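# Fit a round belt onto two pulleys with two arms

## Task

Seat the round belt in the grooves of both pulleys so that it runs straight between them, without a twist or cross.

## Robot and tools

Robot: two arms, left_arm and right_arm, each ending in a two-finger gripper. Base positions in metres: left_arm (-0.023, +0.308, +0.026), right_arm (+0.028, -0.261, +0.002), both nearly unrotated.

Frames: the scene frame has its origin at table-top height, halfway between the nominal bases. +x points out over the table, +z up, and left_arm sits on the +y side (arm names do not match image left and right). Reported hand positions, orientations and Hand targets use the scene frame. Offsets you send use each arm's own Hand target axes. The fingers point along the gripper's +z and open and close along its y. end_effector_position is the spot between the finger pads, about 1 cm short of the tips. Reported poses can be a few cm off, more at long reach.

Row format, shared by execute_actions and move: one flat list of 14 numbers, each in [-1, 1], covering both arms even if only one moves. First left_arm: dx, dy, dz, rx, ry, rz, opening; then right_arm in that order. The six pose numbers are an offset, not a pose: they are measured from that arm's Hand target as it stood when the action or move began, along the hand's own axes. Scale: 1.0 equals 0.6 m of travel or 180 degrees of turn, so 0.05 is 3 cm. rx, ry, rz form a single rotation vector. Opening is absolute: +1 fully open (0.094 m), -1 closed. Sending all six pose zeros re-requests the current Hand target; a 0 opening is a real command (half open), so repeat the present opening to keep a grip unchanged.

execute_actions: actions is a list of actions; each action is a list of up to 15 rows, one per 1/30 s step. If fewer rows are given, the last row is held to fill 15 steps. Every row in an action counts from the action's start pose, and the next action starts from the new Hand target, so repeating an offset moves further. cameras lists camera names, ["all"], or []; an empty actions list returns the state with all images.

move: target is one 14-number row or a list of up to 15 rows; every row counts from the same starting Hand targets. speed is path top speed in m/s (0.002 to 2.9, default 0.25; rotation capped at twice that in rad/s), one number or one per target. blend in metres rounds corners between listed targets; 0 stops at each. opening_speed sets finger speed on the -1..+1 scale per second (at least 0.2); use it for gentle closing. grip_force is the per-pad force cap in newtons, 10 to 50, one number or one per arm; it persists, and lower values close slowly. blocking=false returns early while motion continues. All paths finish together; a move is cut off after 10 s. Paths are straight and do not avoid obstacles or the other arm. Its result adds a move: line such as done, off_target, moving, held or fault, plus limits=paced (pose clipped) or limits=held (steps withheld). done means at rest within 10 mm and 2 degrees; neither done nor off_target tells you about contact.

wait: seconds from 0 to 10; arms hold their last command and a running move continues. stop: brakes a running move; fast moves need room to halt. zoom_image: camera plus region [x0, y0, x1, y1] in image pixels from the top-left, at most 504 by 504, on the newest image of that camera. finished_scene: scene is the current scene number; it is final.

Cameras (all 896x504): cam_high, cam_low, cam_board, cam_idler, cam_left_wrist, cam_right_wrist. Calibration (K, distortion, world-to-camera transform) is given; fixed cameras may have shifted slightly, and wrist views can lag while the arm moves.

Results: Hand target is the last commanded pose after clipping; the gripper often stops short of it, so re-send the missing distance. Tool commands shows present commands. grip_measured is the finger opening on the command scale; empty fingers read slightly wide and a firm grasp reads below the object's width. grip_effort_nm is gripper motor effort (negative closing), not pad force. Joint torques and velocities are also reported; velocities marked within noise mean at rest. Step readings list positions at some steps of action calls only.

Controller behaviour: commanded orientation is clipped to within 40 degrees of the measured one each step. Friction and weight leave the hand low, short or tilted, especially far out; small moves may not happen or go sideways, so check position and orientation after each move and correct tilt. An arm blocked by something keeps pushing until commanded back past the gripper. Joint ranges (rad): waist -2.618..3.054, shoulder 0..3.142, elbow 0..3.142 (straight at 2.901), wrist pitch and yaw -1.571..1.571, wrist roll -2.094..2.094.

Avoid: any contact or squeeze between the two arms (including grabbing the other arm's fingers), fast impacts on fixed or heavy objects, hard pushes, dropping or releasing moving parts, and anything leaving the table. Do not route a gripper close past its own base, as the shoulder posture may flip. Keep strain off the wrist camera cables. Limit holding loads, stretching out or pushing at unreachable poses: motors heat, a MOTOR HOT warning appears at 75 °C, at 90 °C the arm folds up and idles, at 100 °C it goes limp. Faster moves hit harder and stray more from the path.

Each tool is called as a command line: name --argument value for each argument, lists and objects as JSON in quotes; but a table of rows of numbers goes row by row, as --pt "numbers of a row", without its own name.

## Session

execute_actions --actions '[]'

zoom_image --camera "cam_high" --region '[230, 140, 440, 340]'

zoom_image --camera "cam_idler" --region '[350, 200, 700, 350]'

Scene clock: 0.00 s.
left_arm: end_effector_position=(+0.3712, +0.3547, +0.1072) grip_measured=+1.000 grip_effort_nm=n/a end_effector_quat_wxyz=(+0.562, -0.097, +0.812, +0.125) | right_arm: end_effector_position=(+0.4082, -0.2999, +0.0689) grip_measured=+1.000 grip_effort_nm=n/a end_effector_quat_wxyz=(+0.526, +0.079, +0.847, +0.018)
Joint positions: left_arm=[-0.028 1.618 0.389 0.861 -0.35 -0.031 0.094] | right_arm=[-0.137 1.517 0.367 0.686 -0.064 0.094 0.094]
Joint velocities: within noise
Joint torques (N m): no reading
Heat: left arm: 38 °C; right arm: 29 °C.
Hand target: left_arm +0.3724, +0.3554, +0.1105; +0.565, -0.101, +0.809, +0.125 | right_arm +0.4101, -0.2994, +0.0724; +0.530, +0.079, +0.844, +0.020
Tool commands: left_gripper/opening=+1.0 right_gripper/opening=+1.0
camera_calibration:
cam_left_wrist: T_world_to_cam=[[0.271424, -0.962133, -0.0250787, 0.234429], [-0.754294, -0.196462, -0.626453, 0.457661], [0.597804, 0.188951, -0.779056, -0.108075], [0, 0, 0, 1]] pos_world=[0.346189, 0.335886, 0.208385]
cam_right_wrist: T_world_to_cam=[[-0.137755, -0.989258, -0.0489189, -0.245834], [-0.852223, 0.143551, -0.503099, 0.460989], [0.504717, -0.0276144, -0.862843, -0.0495594], [0, 0, 0, 1]] pos_world=[0.384014, -0.310737, 0.177135]

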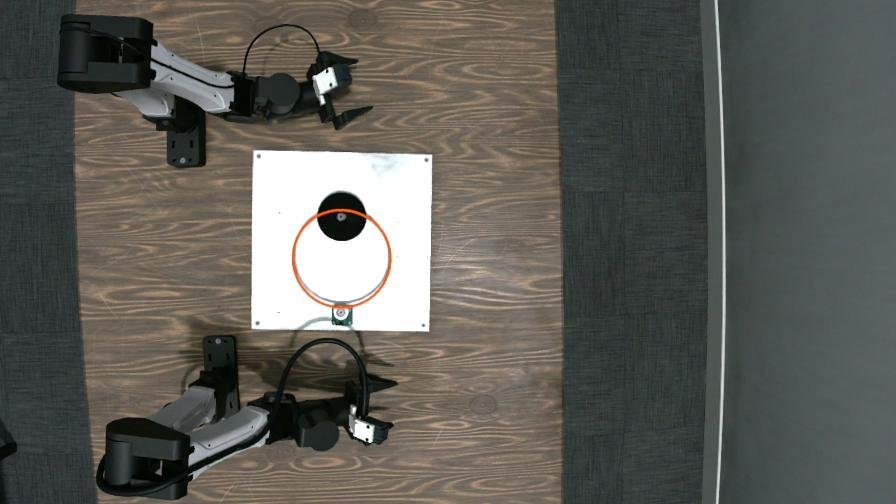

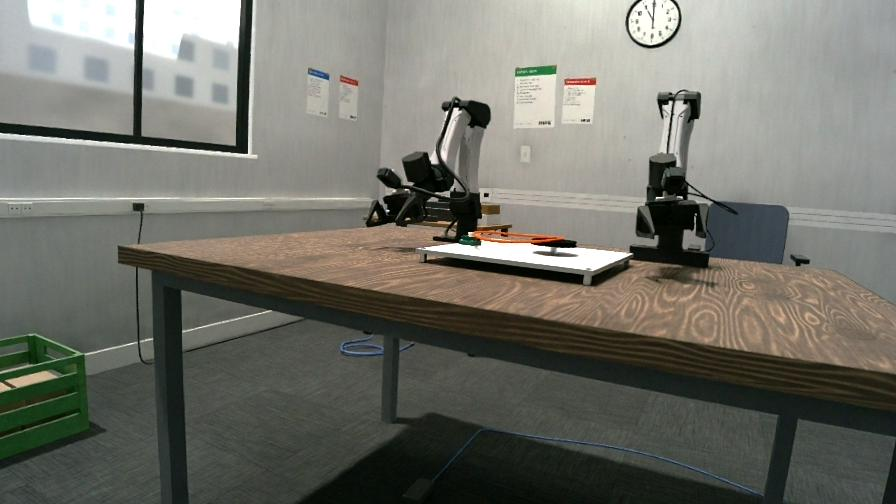

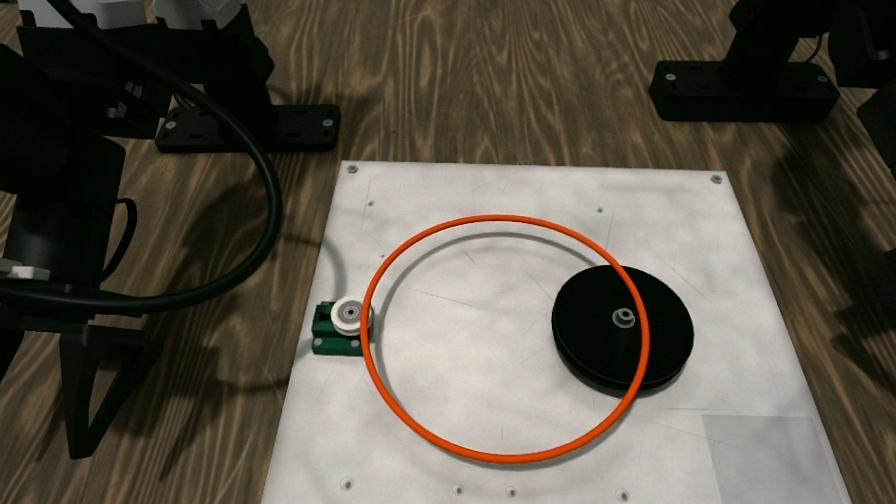

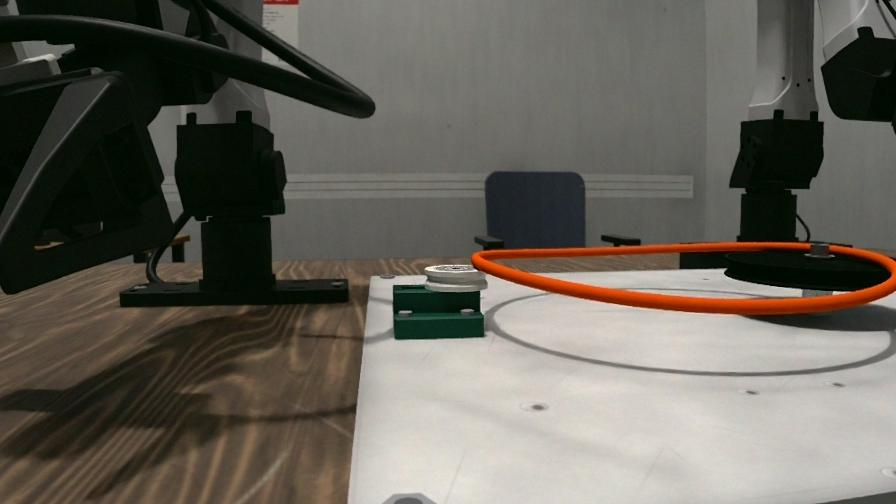

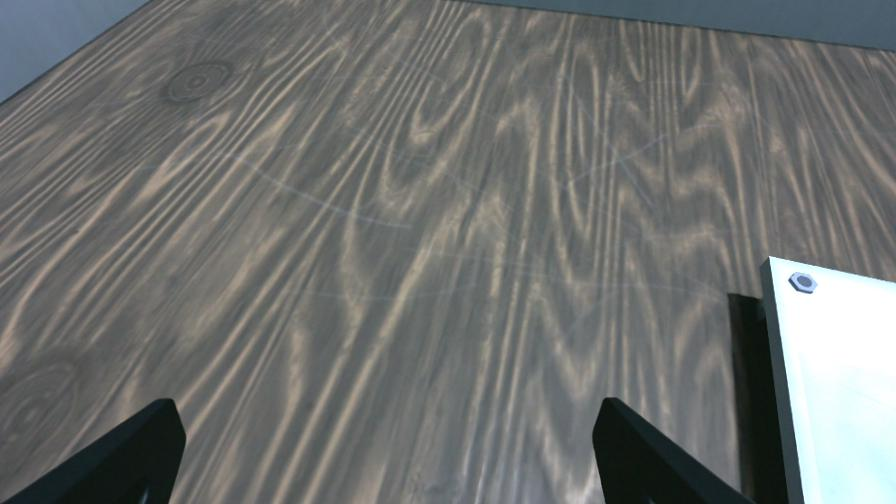

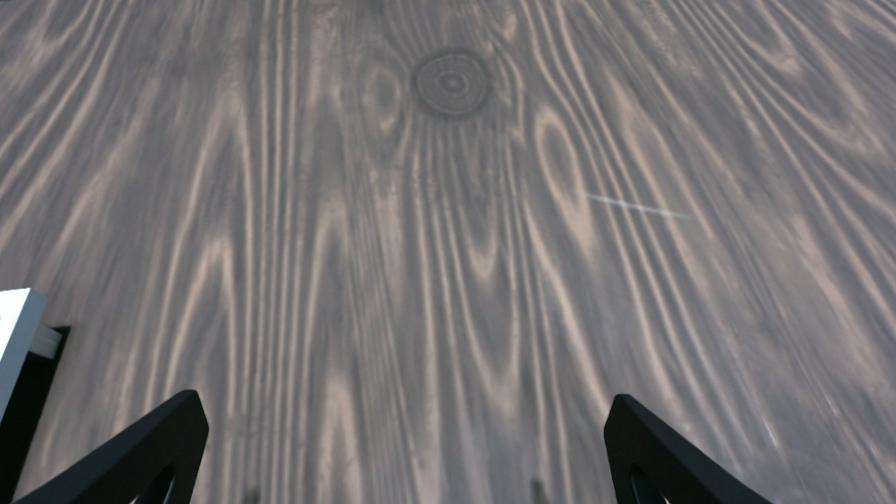

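Scaled by 2.400 from the camera's 896x504 image, which has a finer 1280x720 frame.

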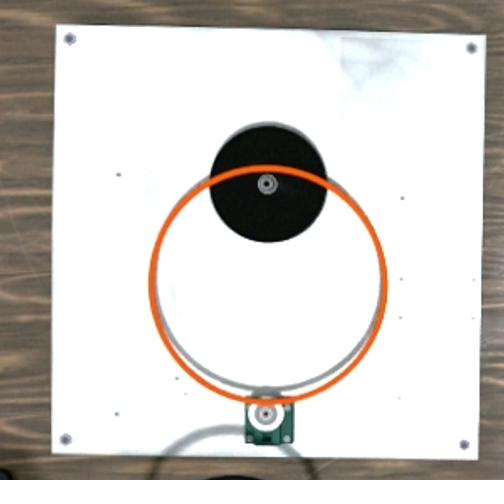

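Scaled by 1.440 from the camera's 896x504 image, which has a finer 1280x720 frame.

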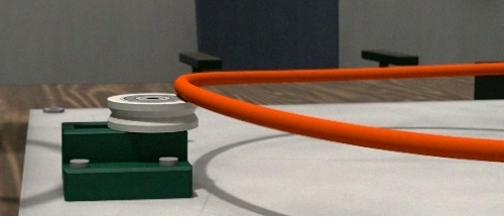

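move --pt "-0.0428 -0.5072 -0.1117 0.4262 0.0714 0.2168 0.1 0.0015 0.3880 -0.1180 -0.1504 0.0863 -0.1413 0.1" --pt "0.0150 -0.5125 -0.0913 0.4262 0.0714 0.2168 0.1 0.0527 0.3812 -0.0928 -0.1504 0.0863 -0.1413 0.1" --speed '[0.25,0.12]' --blend '[0.01,0]' --cameras '["cam_high","cam_board","cam_idler","cam_left_wrist","cam_right_wrist"]'

Scene clock: 76.03 s.
left_arm: end_effector_position=(+0.4224, +0.0488, +0.1072) grip_measured=+0.102 grip_effort_nm=-0.11 end_effector_quat_wxyz=(+0.365, +0.496, +0.755, -0.225) | right_arm: end_effector_position=(+0.3664, -0.0685, +0.0938) grip_measured=+0.103 grip_effort_nm=-0.18 end_effector_quat_wxyz=(+0.389, -0.233, +0.884, +0.113)
Joint positions: left_arm=[-0.334 2.019 1.353 -0.196 0.584 0.601 0.052] | right_arm=[0.499 1.425 0.707 -0.018 -0.027 0 0.052]
Joint torques (N m): left_arm=[-0.54 -9.51 5.42 1.43 0.55 0.26] | right_arm=[0.95 -5.46 5.89 2.69 0.24 -0.1]
Heat: left arm: 42 °C; right arm: 38 °C.
Hand target: left_arm +0.4144, +0.0463, +0.0928; +0.350, +0.507, +0.751, -0.236 | right_arm +0.3722, -0.0662, +0.0956; +0.408, -0.235, +0.875, +0.110
Off the commanded pose: left_arm 0.017 m, 2 deg | right_arm 0.007 m, 2 deg.
move: off_target (left_arm)
camera_calibration:
cam_left_wrist: T_world_to_cam=[[-0.914475, -0.401288, 0.052, 0.39153], [-0.394718, 0.85636, -0.332935, 0.201462], [0.0890719, -0.324986, -0.941515, 0.176458], [0, 0, 0, 1]] pos_world=[0.421847, 0.0419386, 0.212852]
cam_right_wrist: T_world_to_cam=[[0.496457, -0.866693, 0.0487226, -0.254612], [-0.832385, -0.491229, -0.256573, 0.3308], [0.246304, 0.0868216, -0.965296, 0.1116], [0, 0, 0, 1]] pos_world=[0.374269, -0.0678612, 0.205006]
Images, in order (width x height): cam_high 896x504, cam_board 896x504, cam_idler 896x504, cam_left_wrist 896x504, cam_right_wrist 896x504.

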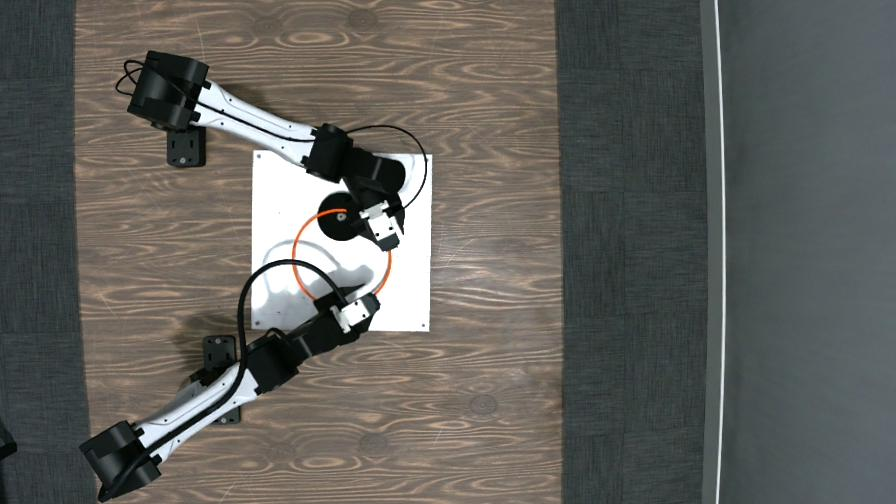

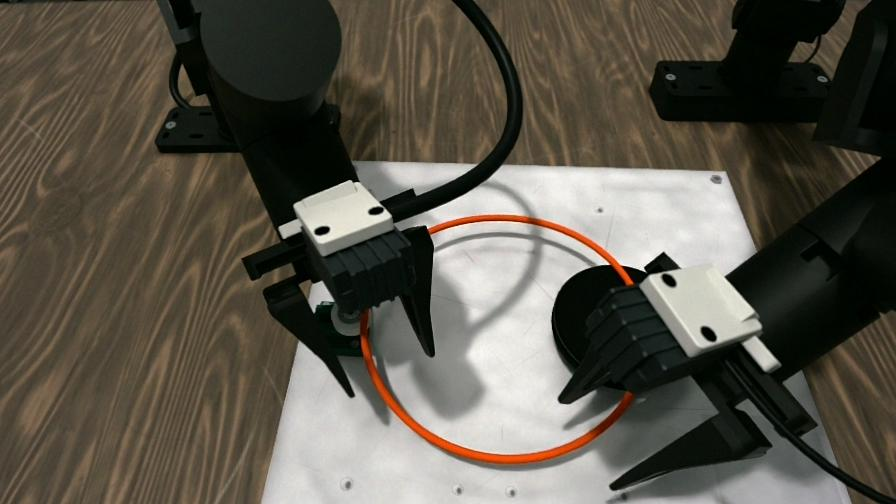

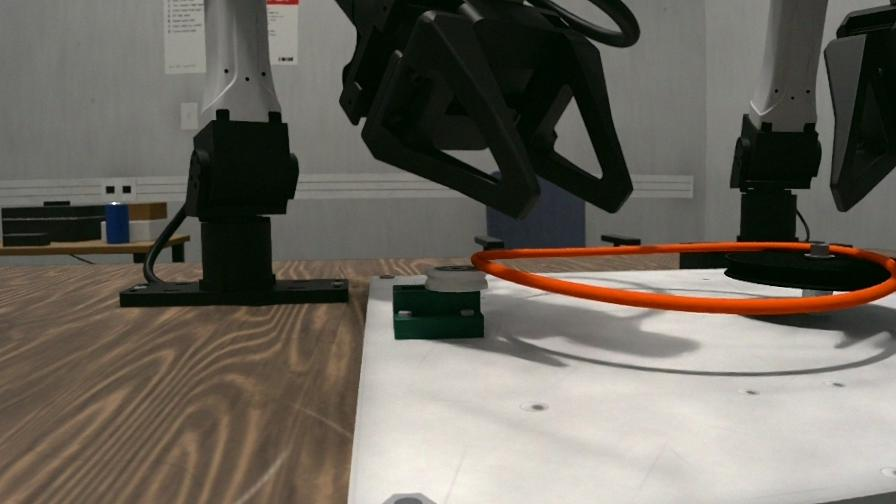

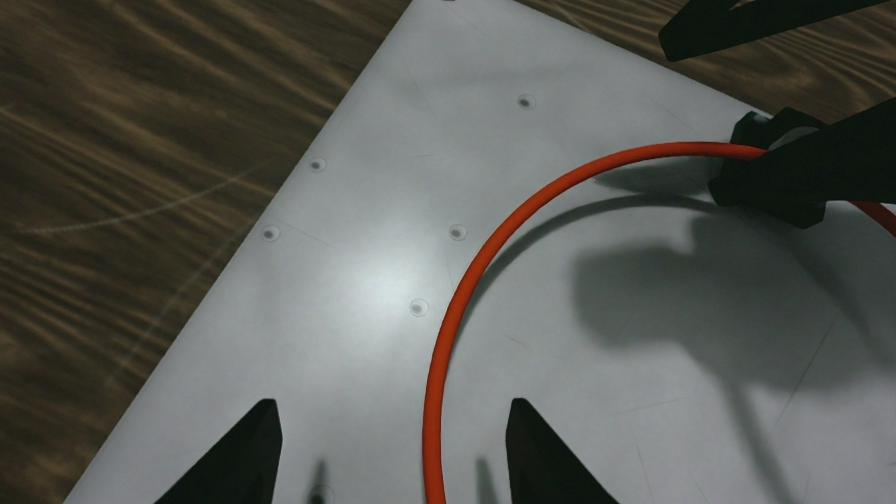

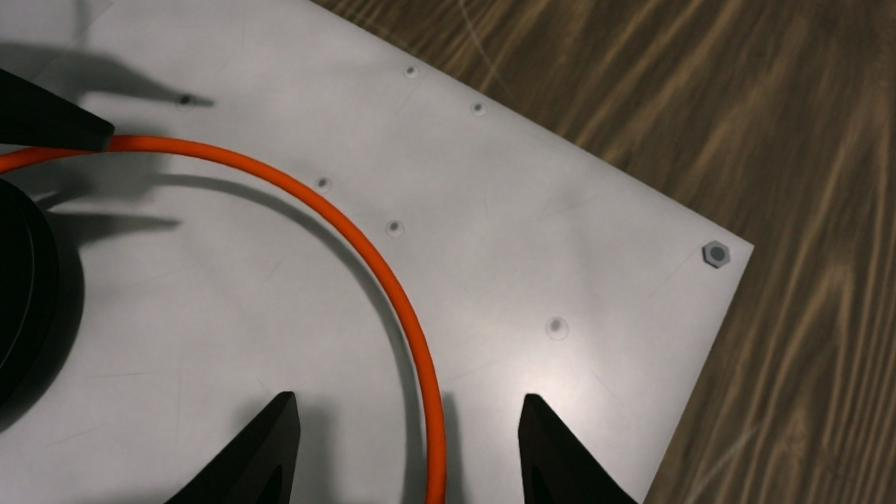

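move --target '[0.0393,-0.0070,0.0318,0,0,0,0.1,0.0433,-0.0052,0.0353,0,0,0,0.1]' --speed 0.1 --grip_force 30 --cameras '["cam_idler","cam_left_wrist","cam_right_wrist"]'

Scene clock: 93.23 s.
left_arm: end_effector_position=(+0.4113, +0.0519, +0.0698) grip_measured=+0.102 grip_effort_nm=-0.11 end_effector_quat_wxyz=(+0.341, +0.495, +0.765, -0.230) | right_arm: end_effector_position=(+0.3673, -0.0680, +0.0627) grip_measured=+0.103 grip_effort_nm=-0.18 end_effector_quat_wxyz=(+0.392, -0.236, +0.882, +0.113)
Joint positions: left_arm=[-0.336 2.064 1.287 -0.138 0.584 0.601 0.052] | right_arm=[0.499 1.507 0.629 0.148 -0.027 -0.006 0.052]
Joint torques (N m): left_arm=[-0.75 -9.66 5.22 1.88 0.56 0.23] | right_arm=[-0.02 -5.23 5.19 2.73 0.15 -0.11]
Heat: left arm: 44 °C; right arm: 41 °C.
Hand target: left_arm +0.4103, +0.0453, +0.0624; +0.350, +0.507, +0.752, -0.236 | right_arm +0.3734, -0.0691, +0.0622; +0.408, -0.235, +0.875, +0.110
Off the commanded pose: left_arm 0.010 m, 2 deg | right_arm 0.006 m, 2 deg.
grip_force (N): 30, 30
move: done
camera_calibration:
cam_left_wrist: T_world_to_cam=[[-0.911573, -0.4011, 0.0902953, 0.38063], [-0.409029, 0.862544, -0.297848, 0.185094], [0.0415831, -0.308444, -0.950333, 0.162515], [0, 0, 0, 1]] pos_world=[0.415923, 0.0431454, 0.175204]
cam_right_wrist: T_world_to_cam=[[0.499586, -0.864617, 0.0533926, -0.254383], [-0.828636, -0.494945, -0.261519, 0.322456], [0.25254, 0.0864082, -0.96372, 0.0789428], [0, 0, 0, 1]] pos_world=[0.374349, -0.0671667, 0.173989]
Images, in order (width x height): cam_idler 896x504, cam_left_wrist 896x504, cam_right_wrist 896x504.

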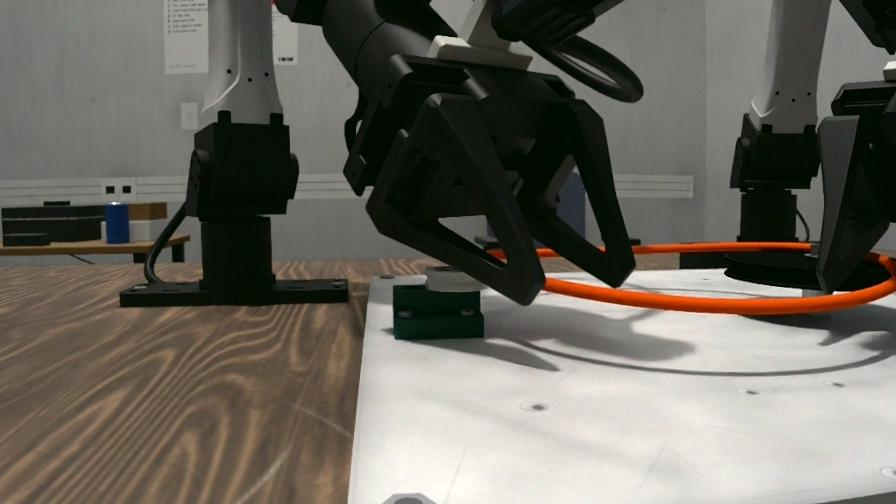

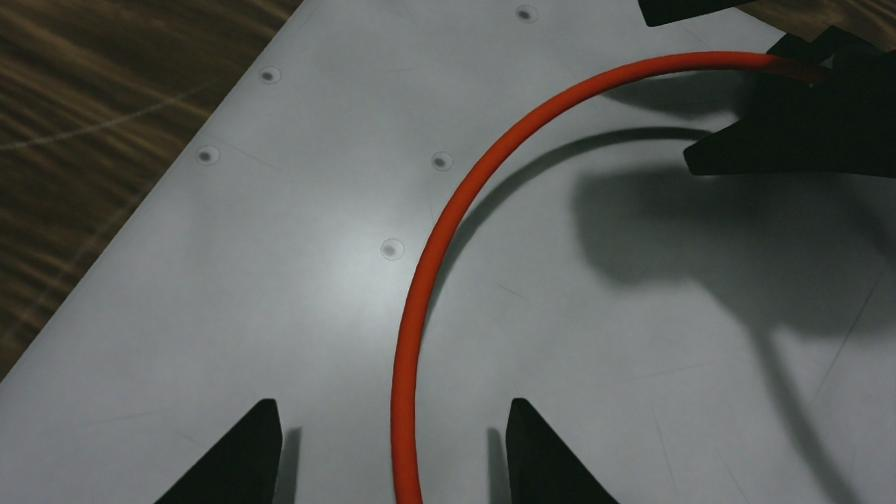

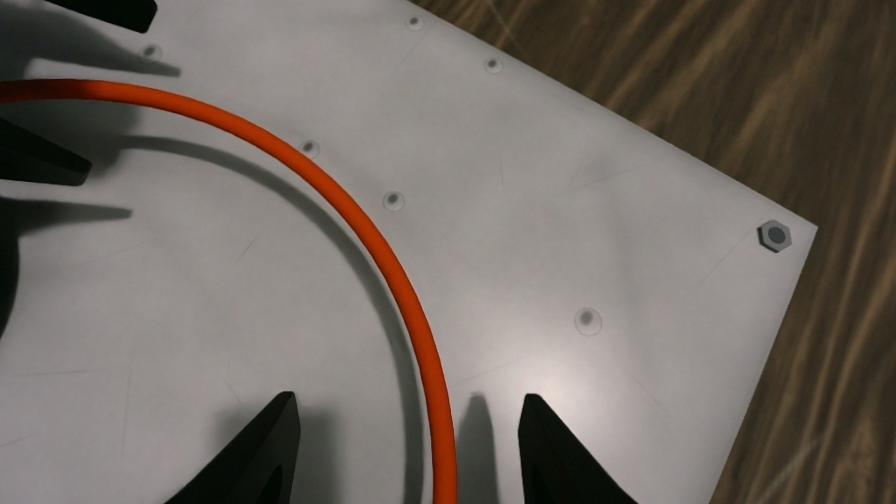

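move --pt "0 0 0 0 0 0 0.1 0 -0.0135 0 0 0 0 0.1" --pt "0 0 0 0 0 0 -1 0 -0.0135 0 0 0 0 -1" --speed 0.08 --grip_force 30 --cameras '["cam_high","cam_idler","cam_left_wrist","cam_right_wrist"]'

Scene clock: 104.30 s.
left_arm: end_effector_position=(+0.4114, +0.0511, +0.0702) grip_measured=-0.894 grip_effort_nm=-0.67 end_effector_quat_wxyz=(+0.343, +0.495, +0.764, -0.230) | right_arm: end_effector_position=(+0.3727, -0.0770, +0.0633) grip_measured=-0.898 grip_effort_nm=-0.69 end_effector_quat_wxyz=(+0.395, -0.233, +0.882, +0.107)
Joint positions: left_arm=[-0.338 2.064 1.287 -0.134 0.584 0.601 0.005] | right_arm=[0.468 1.507 0.629 0.151 -0.037 -0.026 0.005]
Joint torques (N m): left_arm=[-0.72 -9.57 4.86 1.88 0.5 0.23] | right_arm=[0.01 -5.05 5.29 2.71 -0.1 -0.1]
Heat: left arm: 44 °C; right arm: 42 °C.
Hand target: left_arm +0.4102, +0.0452, +0.0624; +0.350, +0.507, +0.751, -0.236 | right_arm +0.3774, -0.0761, +0.0622; +0.408, -0.235, +0.875, +0.110
Off the commanded pose: left_arm 0.010 m, 2 deg | right_arm 0.005 m, 2 deg.
grip_force (N): 30, 30
move: done
camera_calibration:
cam_left_wrist: T_world_to_cam=[[-0.912444, -0.399598, 0.0881312, 0.38081], [-0.406848, 0.862847, -0.29995, 0.185188], [0.0438156, -0.309544, -0.949875, 0.161727], [0, 0, 0, 1]] pos_world=[0.415725, 0.0424435, 0.175607]
cam_right_wrist: T_world_to_cam=[[0.489858, -0.869581, 0.0621854, -0.26222], [-0.83198, -0.487604, -0.264672, 0.324787], [0.260475, 0.0779146, -0.962331, 0.0751427], [0, 0, 0, 1]] pos_world=[0.379094, -0.0755092, 0.17458]
Images, in order (width x height): cam_high 896x504, cam_idler 896x504, cam_left_wrist 896x504, cam_right_wrist 896x504.

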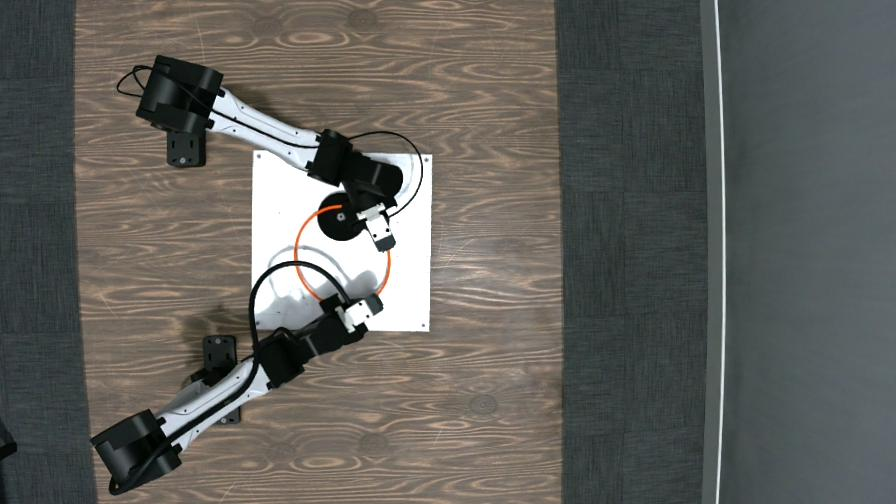

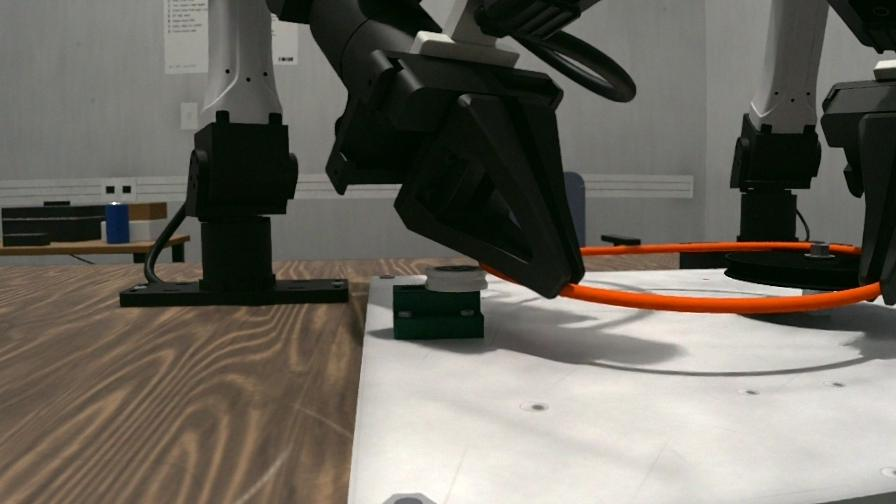

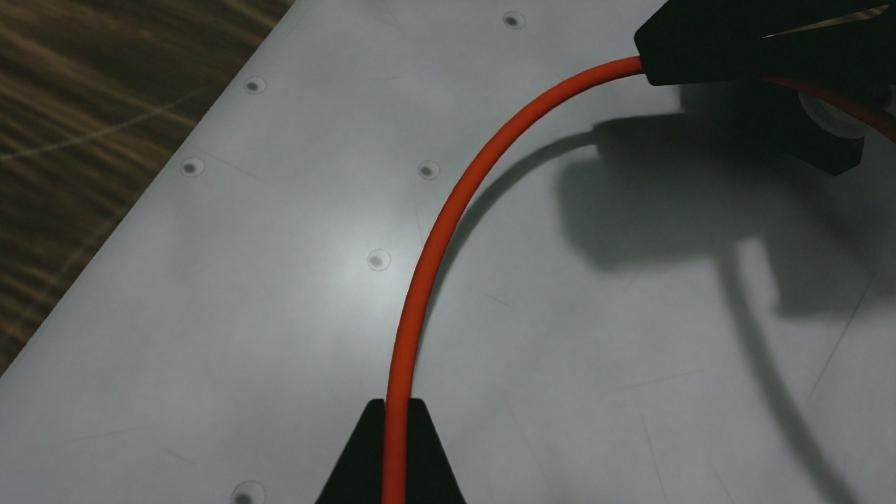

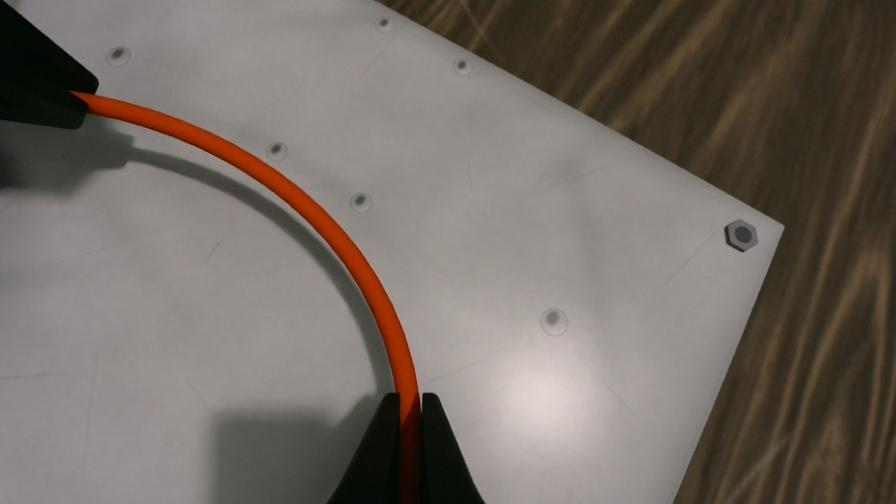

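move --pt "-0.0447 0 -0.0375 0 0 0 -1 -0.0383 0 -0.0321 0 0 0 -1" --pt "0.0023 0.0168 -0.0875 0.0312 0.0199 -0.0372 -1 -0.0557 0.0607 -0.0010 -0.0170 0.0457 0.0202 -1" --pt "0.0470 0.0168 -0.0500 0.0312 0.0199 -0.0372 -1 -0.0127 0.0607 0.0350 -0.0170 0.0457 0.0202 -1" --speed '[0.1,0.1,0.08]' --blend '[0.01,0.005,0]' --cameras '["cam_high","cam_low","cam_board","cam_idler"]'

zoom_image --camera "cam_low" --region '[515, 225, 615, 260]'

zoom_image --camera "cam_idler" --region '[560, 200, 896, 350]'

zoom_image --camera "cam_high" --region '[285, 165, 405, 285]'

Scene clock: 132.00 s.
left_arm: end_effector_position=(+0.4054, +0.0886, +0.0695) grip_measured=-0.894 grip_effort_nm=-0.67 end_effector_quat_wxyz=(+0.284, +0.477, +0.787, -0.268) | right_arm: end_effector_position=(+0.3738, -0.0375, +0.0574) grip_measured=-0.898 grip_effort_nm=-0.69 end_effector_quat_wxyz=(+0.324, -0.235, +0.908, +0.123)
Joint positions: left_arm=[-0.24 2.081 1.374 -0.392 0.676 0.676 0.005] | right_arm=[0.552 1.633 0.839 -0.07 -0.037 0.066 0.005]
Joint torques (N m): left_arm=[-0.05 -9.52 5 1.41 0.67 0.23] | right_arm=[0.87 -6.83 5.38 2.45 0.05 0.24]
Heat: left arm: 46 °C; right arm: 43 °C.
Hand target: left_arm +0.4042, +0.0871, +0.0601; +0.287, +0.486, +0.778, -0.277 | right_arm +0.3773, -0.0340, +0.0545; +0.334, -0.225, +0.906, +0.129
Off the commanded pose: left_arm 0.010 m, 2 deg | right_arm 0.006 m, 2 deg.
grip_force (N): 30, 30
move: done
Images, in order (width x height): cam_high 896x504, cam_low 896x504, cam_board 896x504, cam_idler 896x504.

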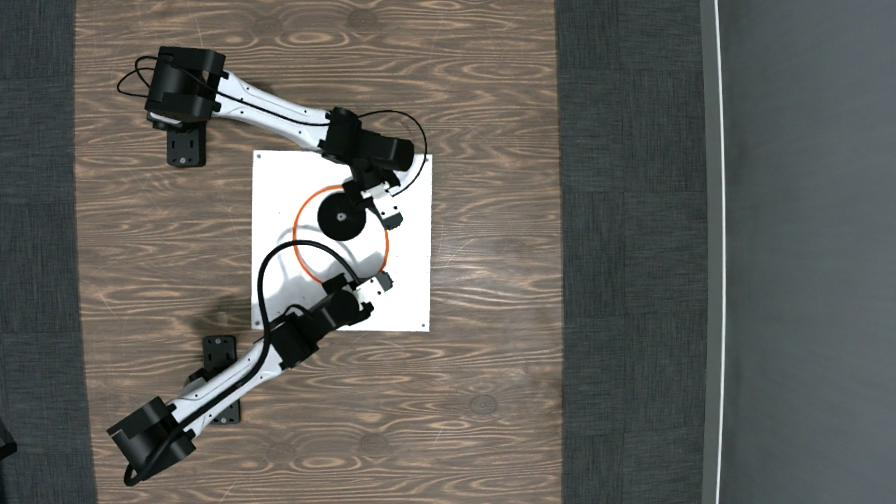

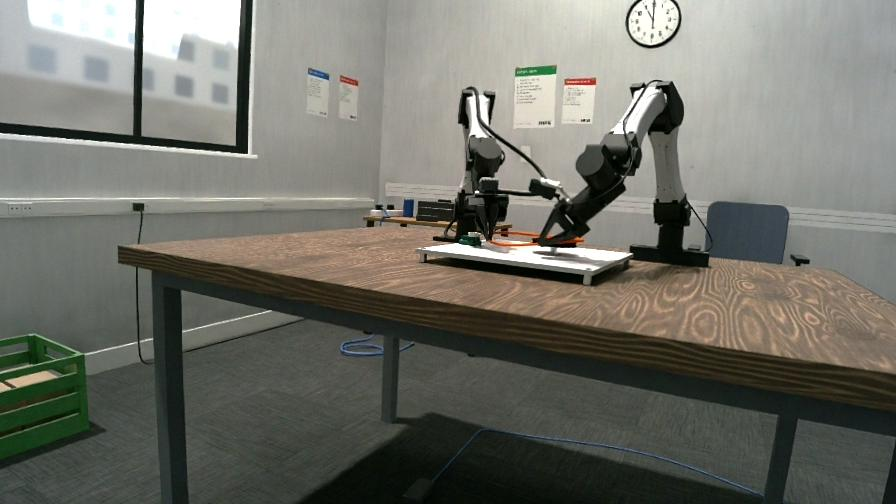

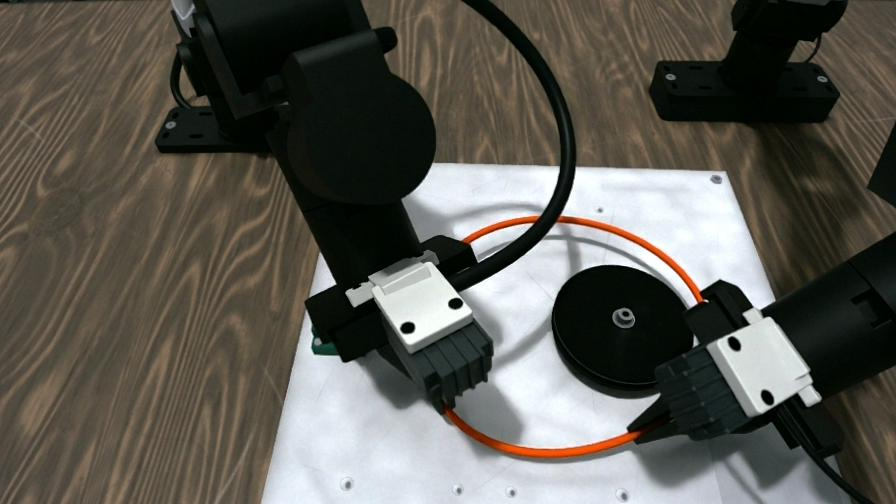

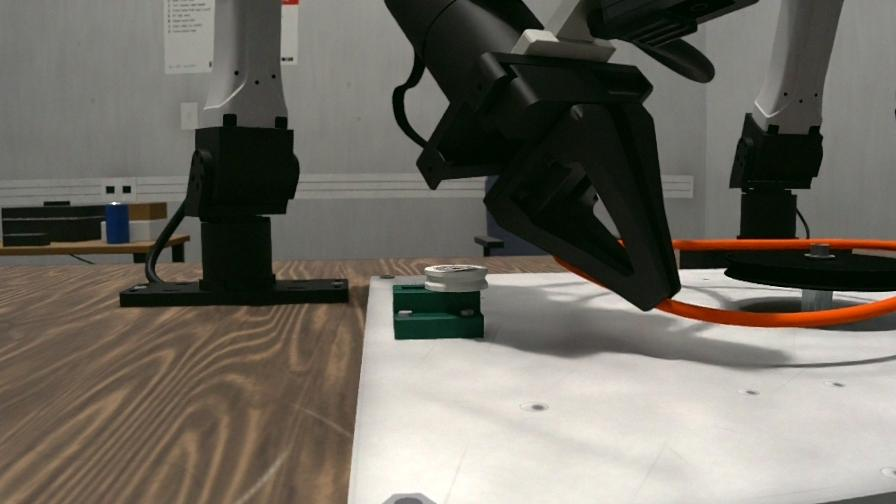

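Scaled by 5.040 from the camera's 896x504 image, which has a finer 1280x720 frame.

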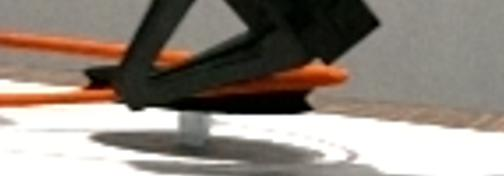

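Scaled by 1.500 from the camera's 896x504 image, which has a finer 1280x720 frame.

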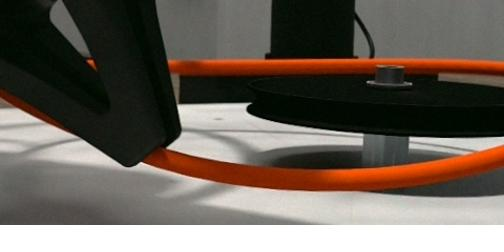

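Scaled by 4.200 from the camera's 896x504 image, which has a finer 1280x720 frame.

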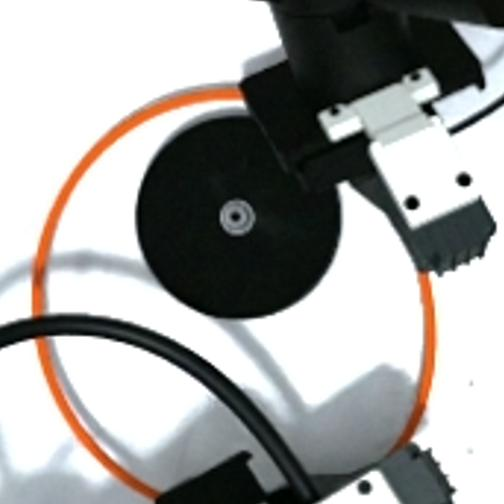

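move --target '[0.0137,0.0029,0.0131,0,0,0,-1,0.0044,-0.0005,0.0049,0,0,0,-1]' --speed 0.06 --cameras '["cam_low","cam_idler"]'

zoom_image --camera "cam_low" --region '[515, 225, 615, 260]'

zoom_image --camera "cam_idler" --region '[560, 200, 896, 350]'

Scene clock: 147.53 s.
left_arm: end_effector_position=(+0.4043, +0.0889, +0.0584) grip_measured=-0.894 grip_effort_nm=-0.67 end_effector_quat_wxyz=(+0.280, +0.477, +0.788, -0.269) | right_arm: end_effector_position=(+0.3738, -0.0375, +0.0539) grip_measured=-0.898 grip_effort_nm=-0.69 end_effector_quat_wxyz=(+0.323, -0.235, +0.908, +0.122)
Joint positions: left_arm=[-0.24 2.101 1.359 -0.366 0.676 0.678 0.005] | right_arm=[0.552 1.641 0.832 -0.056 -0.037 0.066 0.005]
Joint torques (N m): left_arm=[-0.25 -9.36 5 1.53 0.63 0.29] | right_arm=[0.84 -6.71 5.2 2.49 0.01 0.24]
Heat: left arm: 47 °C; right arm: 42 °C.
Hand target: left_arm +0.4043, +0.0870, +0.0488; +0.287, +0.486, +0.778, -0.277 | right_arm +0.3773, -0.0340, +0.0505; +0.334, -0.225, +0.906, +0.129
Off the commanded pose: left_arm 0.010 m, 2 deg | right_arm 0.006 m, 2 deg.
grip_force (N): 30, 30
move: done
Images, in order (width x height): cam_low 896x504, cam_idler 896x504.

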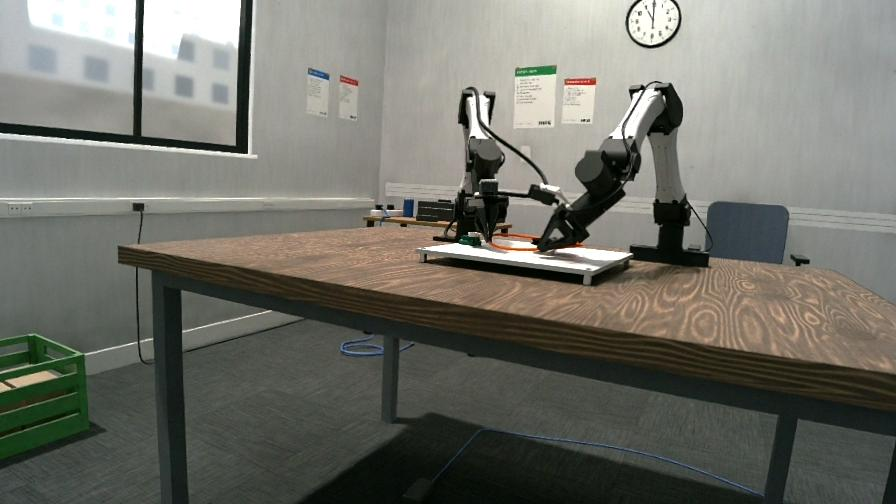

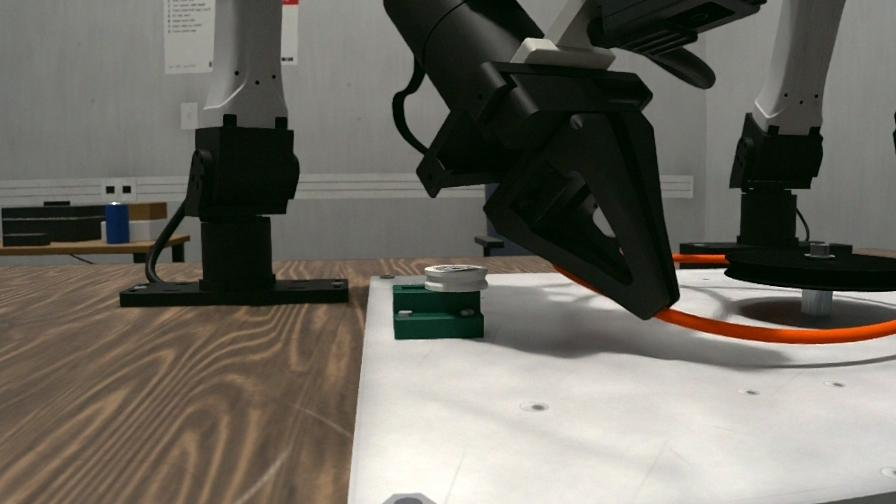

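Scaled by 5.040 from the camera's 896x504 image, which has a finer 1280x720 frame.

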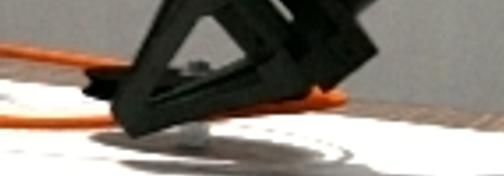

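Scaled by 1.500 from the camera's 896x504 image, which has a finer 1280x720 frame.

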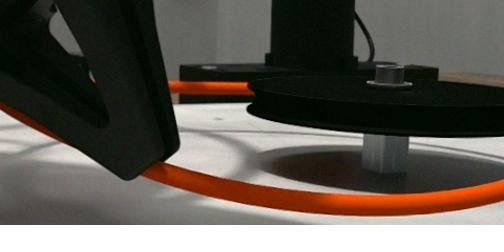

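move --target '[-0.0265,-0.0162,0.0020,-0.0051,0.0127,0.0025,-1,-0.0020,-0.0205,-0.0207,0,0,0,-1]' --speed 0.06 --cameras '["cam_high","cam_low","cam_idler"]'

zoom_image --camera "cam_low" --region '[515, 225, 615, 260]'

zoom_image --camera "cam_idler" --region '[560, 200, 896, 350]'

zoom_image --camera "cam_high" --region '[285, 165, 405, 285]'

Scene clock: 169.73 s.
left_arm: end_effector_position=(+0.3979, +0.0753, +0.0569) grip_measured=-0.894 grip_effort_nm=-0.67 end_effector_quat_wxyz=(+0.275, +0.492, +0.783, -0.265) | right_arm: end_effector_position=(+0.3768, -0.0492, +0.0498) grip_measured=-0.898 grip_effort_nm=-0.69 end_effector_quat_wxyz=(+0.320, -0.223, +0.913, +0.118)
Joint positions: left_arm=[-0.277 2.101 1.36 -0.366 0.656 0.678 0.005] | right_arm=[0.521 1.641 0.821 -0.056 -0.043 0.065 0.005]
Joint torques (N m): left_arm=[-1.02 -11.84 7.47 1 0.32 -0.09] | right_arm=[-0.18 -11.48 5.19 2.08 -0.14 -0.1]
Heat: left arm: 48 °C; right arm: 45 °C.
Hand target: left_arm +0.4014, +0.0730, +0.0608; +0.276, +0.492, +0.784, -0.259 | right_arm +0.3774, -0.0490, +0.0595; +0.334, -0.225, +0.906, +0.129
Off the commanded pose: left_arm 0.006 m, 1 deg | right_arm 0.010 m, 2 deg.
grip_force (N): 30, 30
move: done
Images, in order (width x height): cam_high 896x504, cam_low 896x504, cam_idler 896x504.

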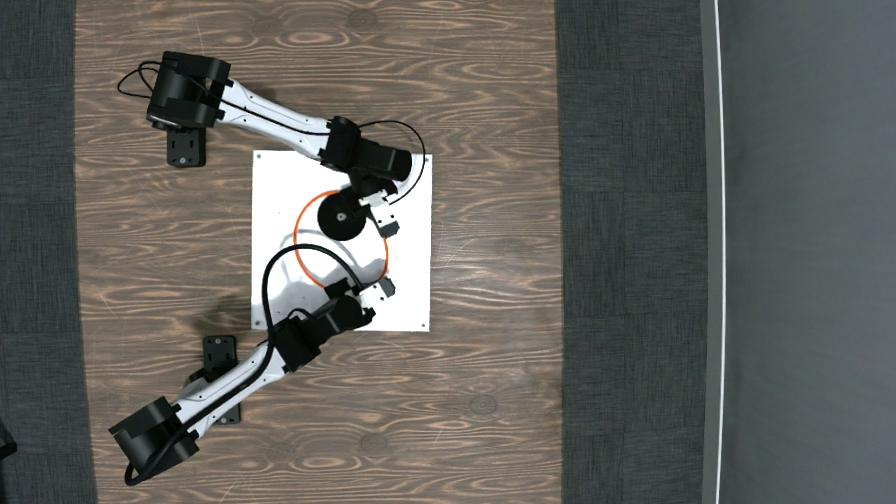

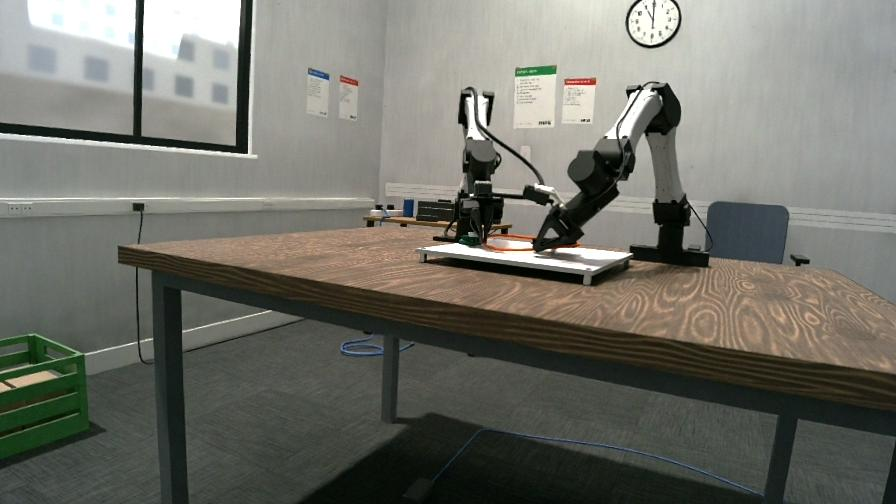

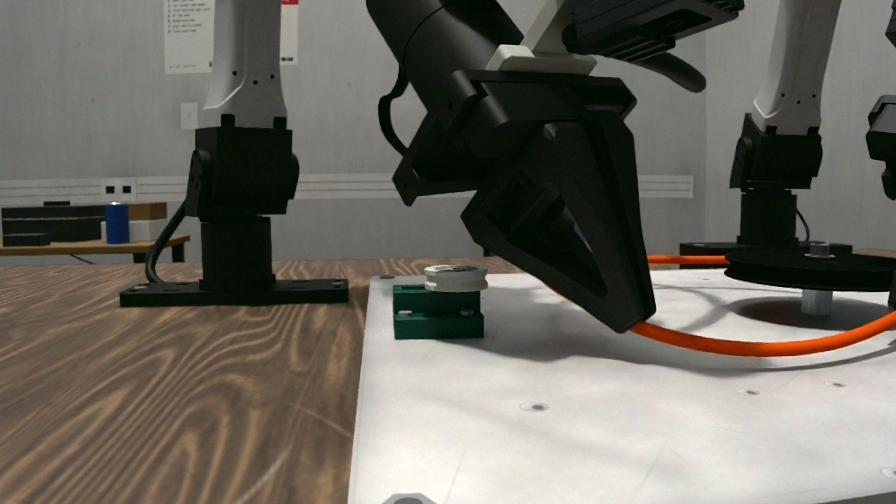

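Scaled by 5.040 from the camera's 896x504 image, which has a finer 1280x720 frame.

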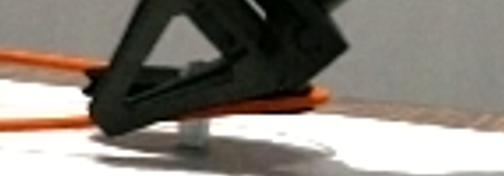

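Scaled by 1.500 from the camera's 896x504 image, which has a finer 1280x720 frame.

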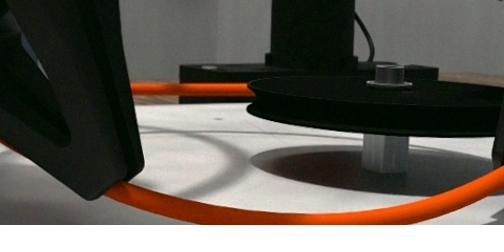

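Scaled by 4.200 from the camera's 896x504 image, which has a finer 1280x720 frame.

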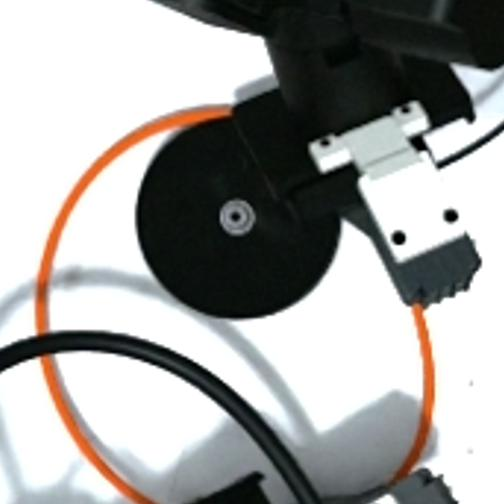

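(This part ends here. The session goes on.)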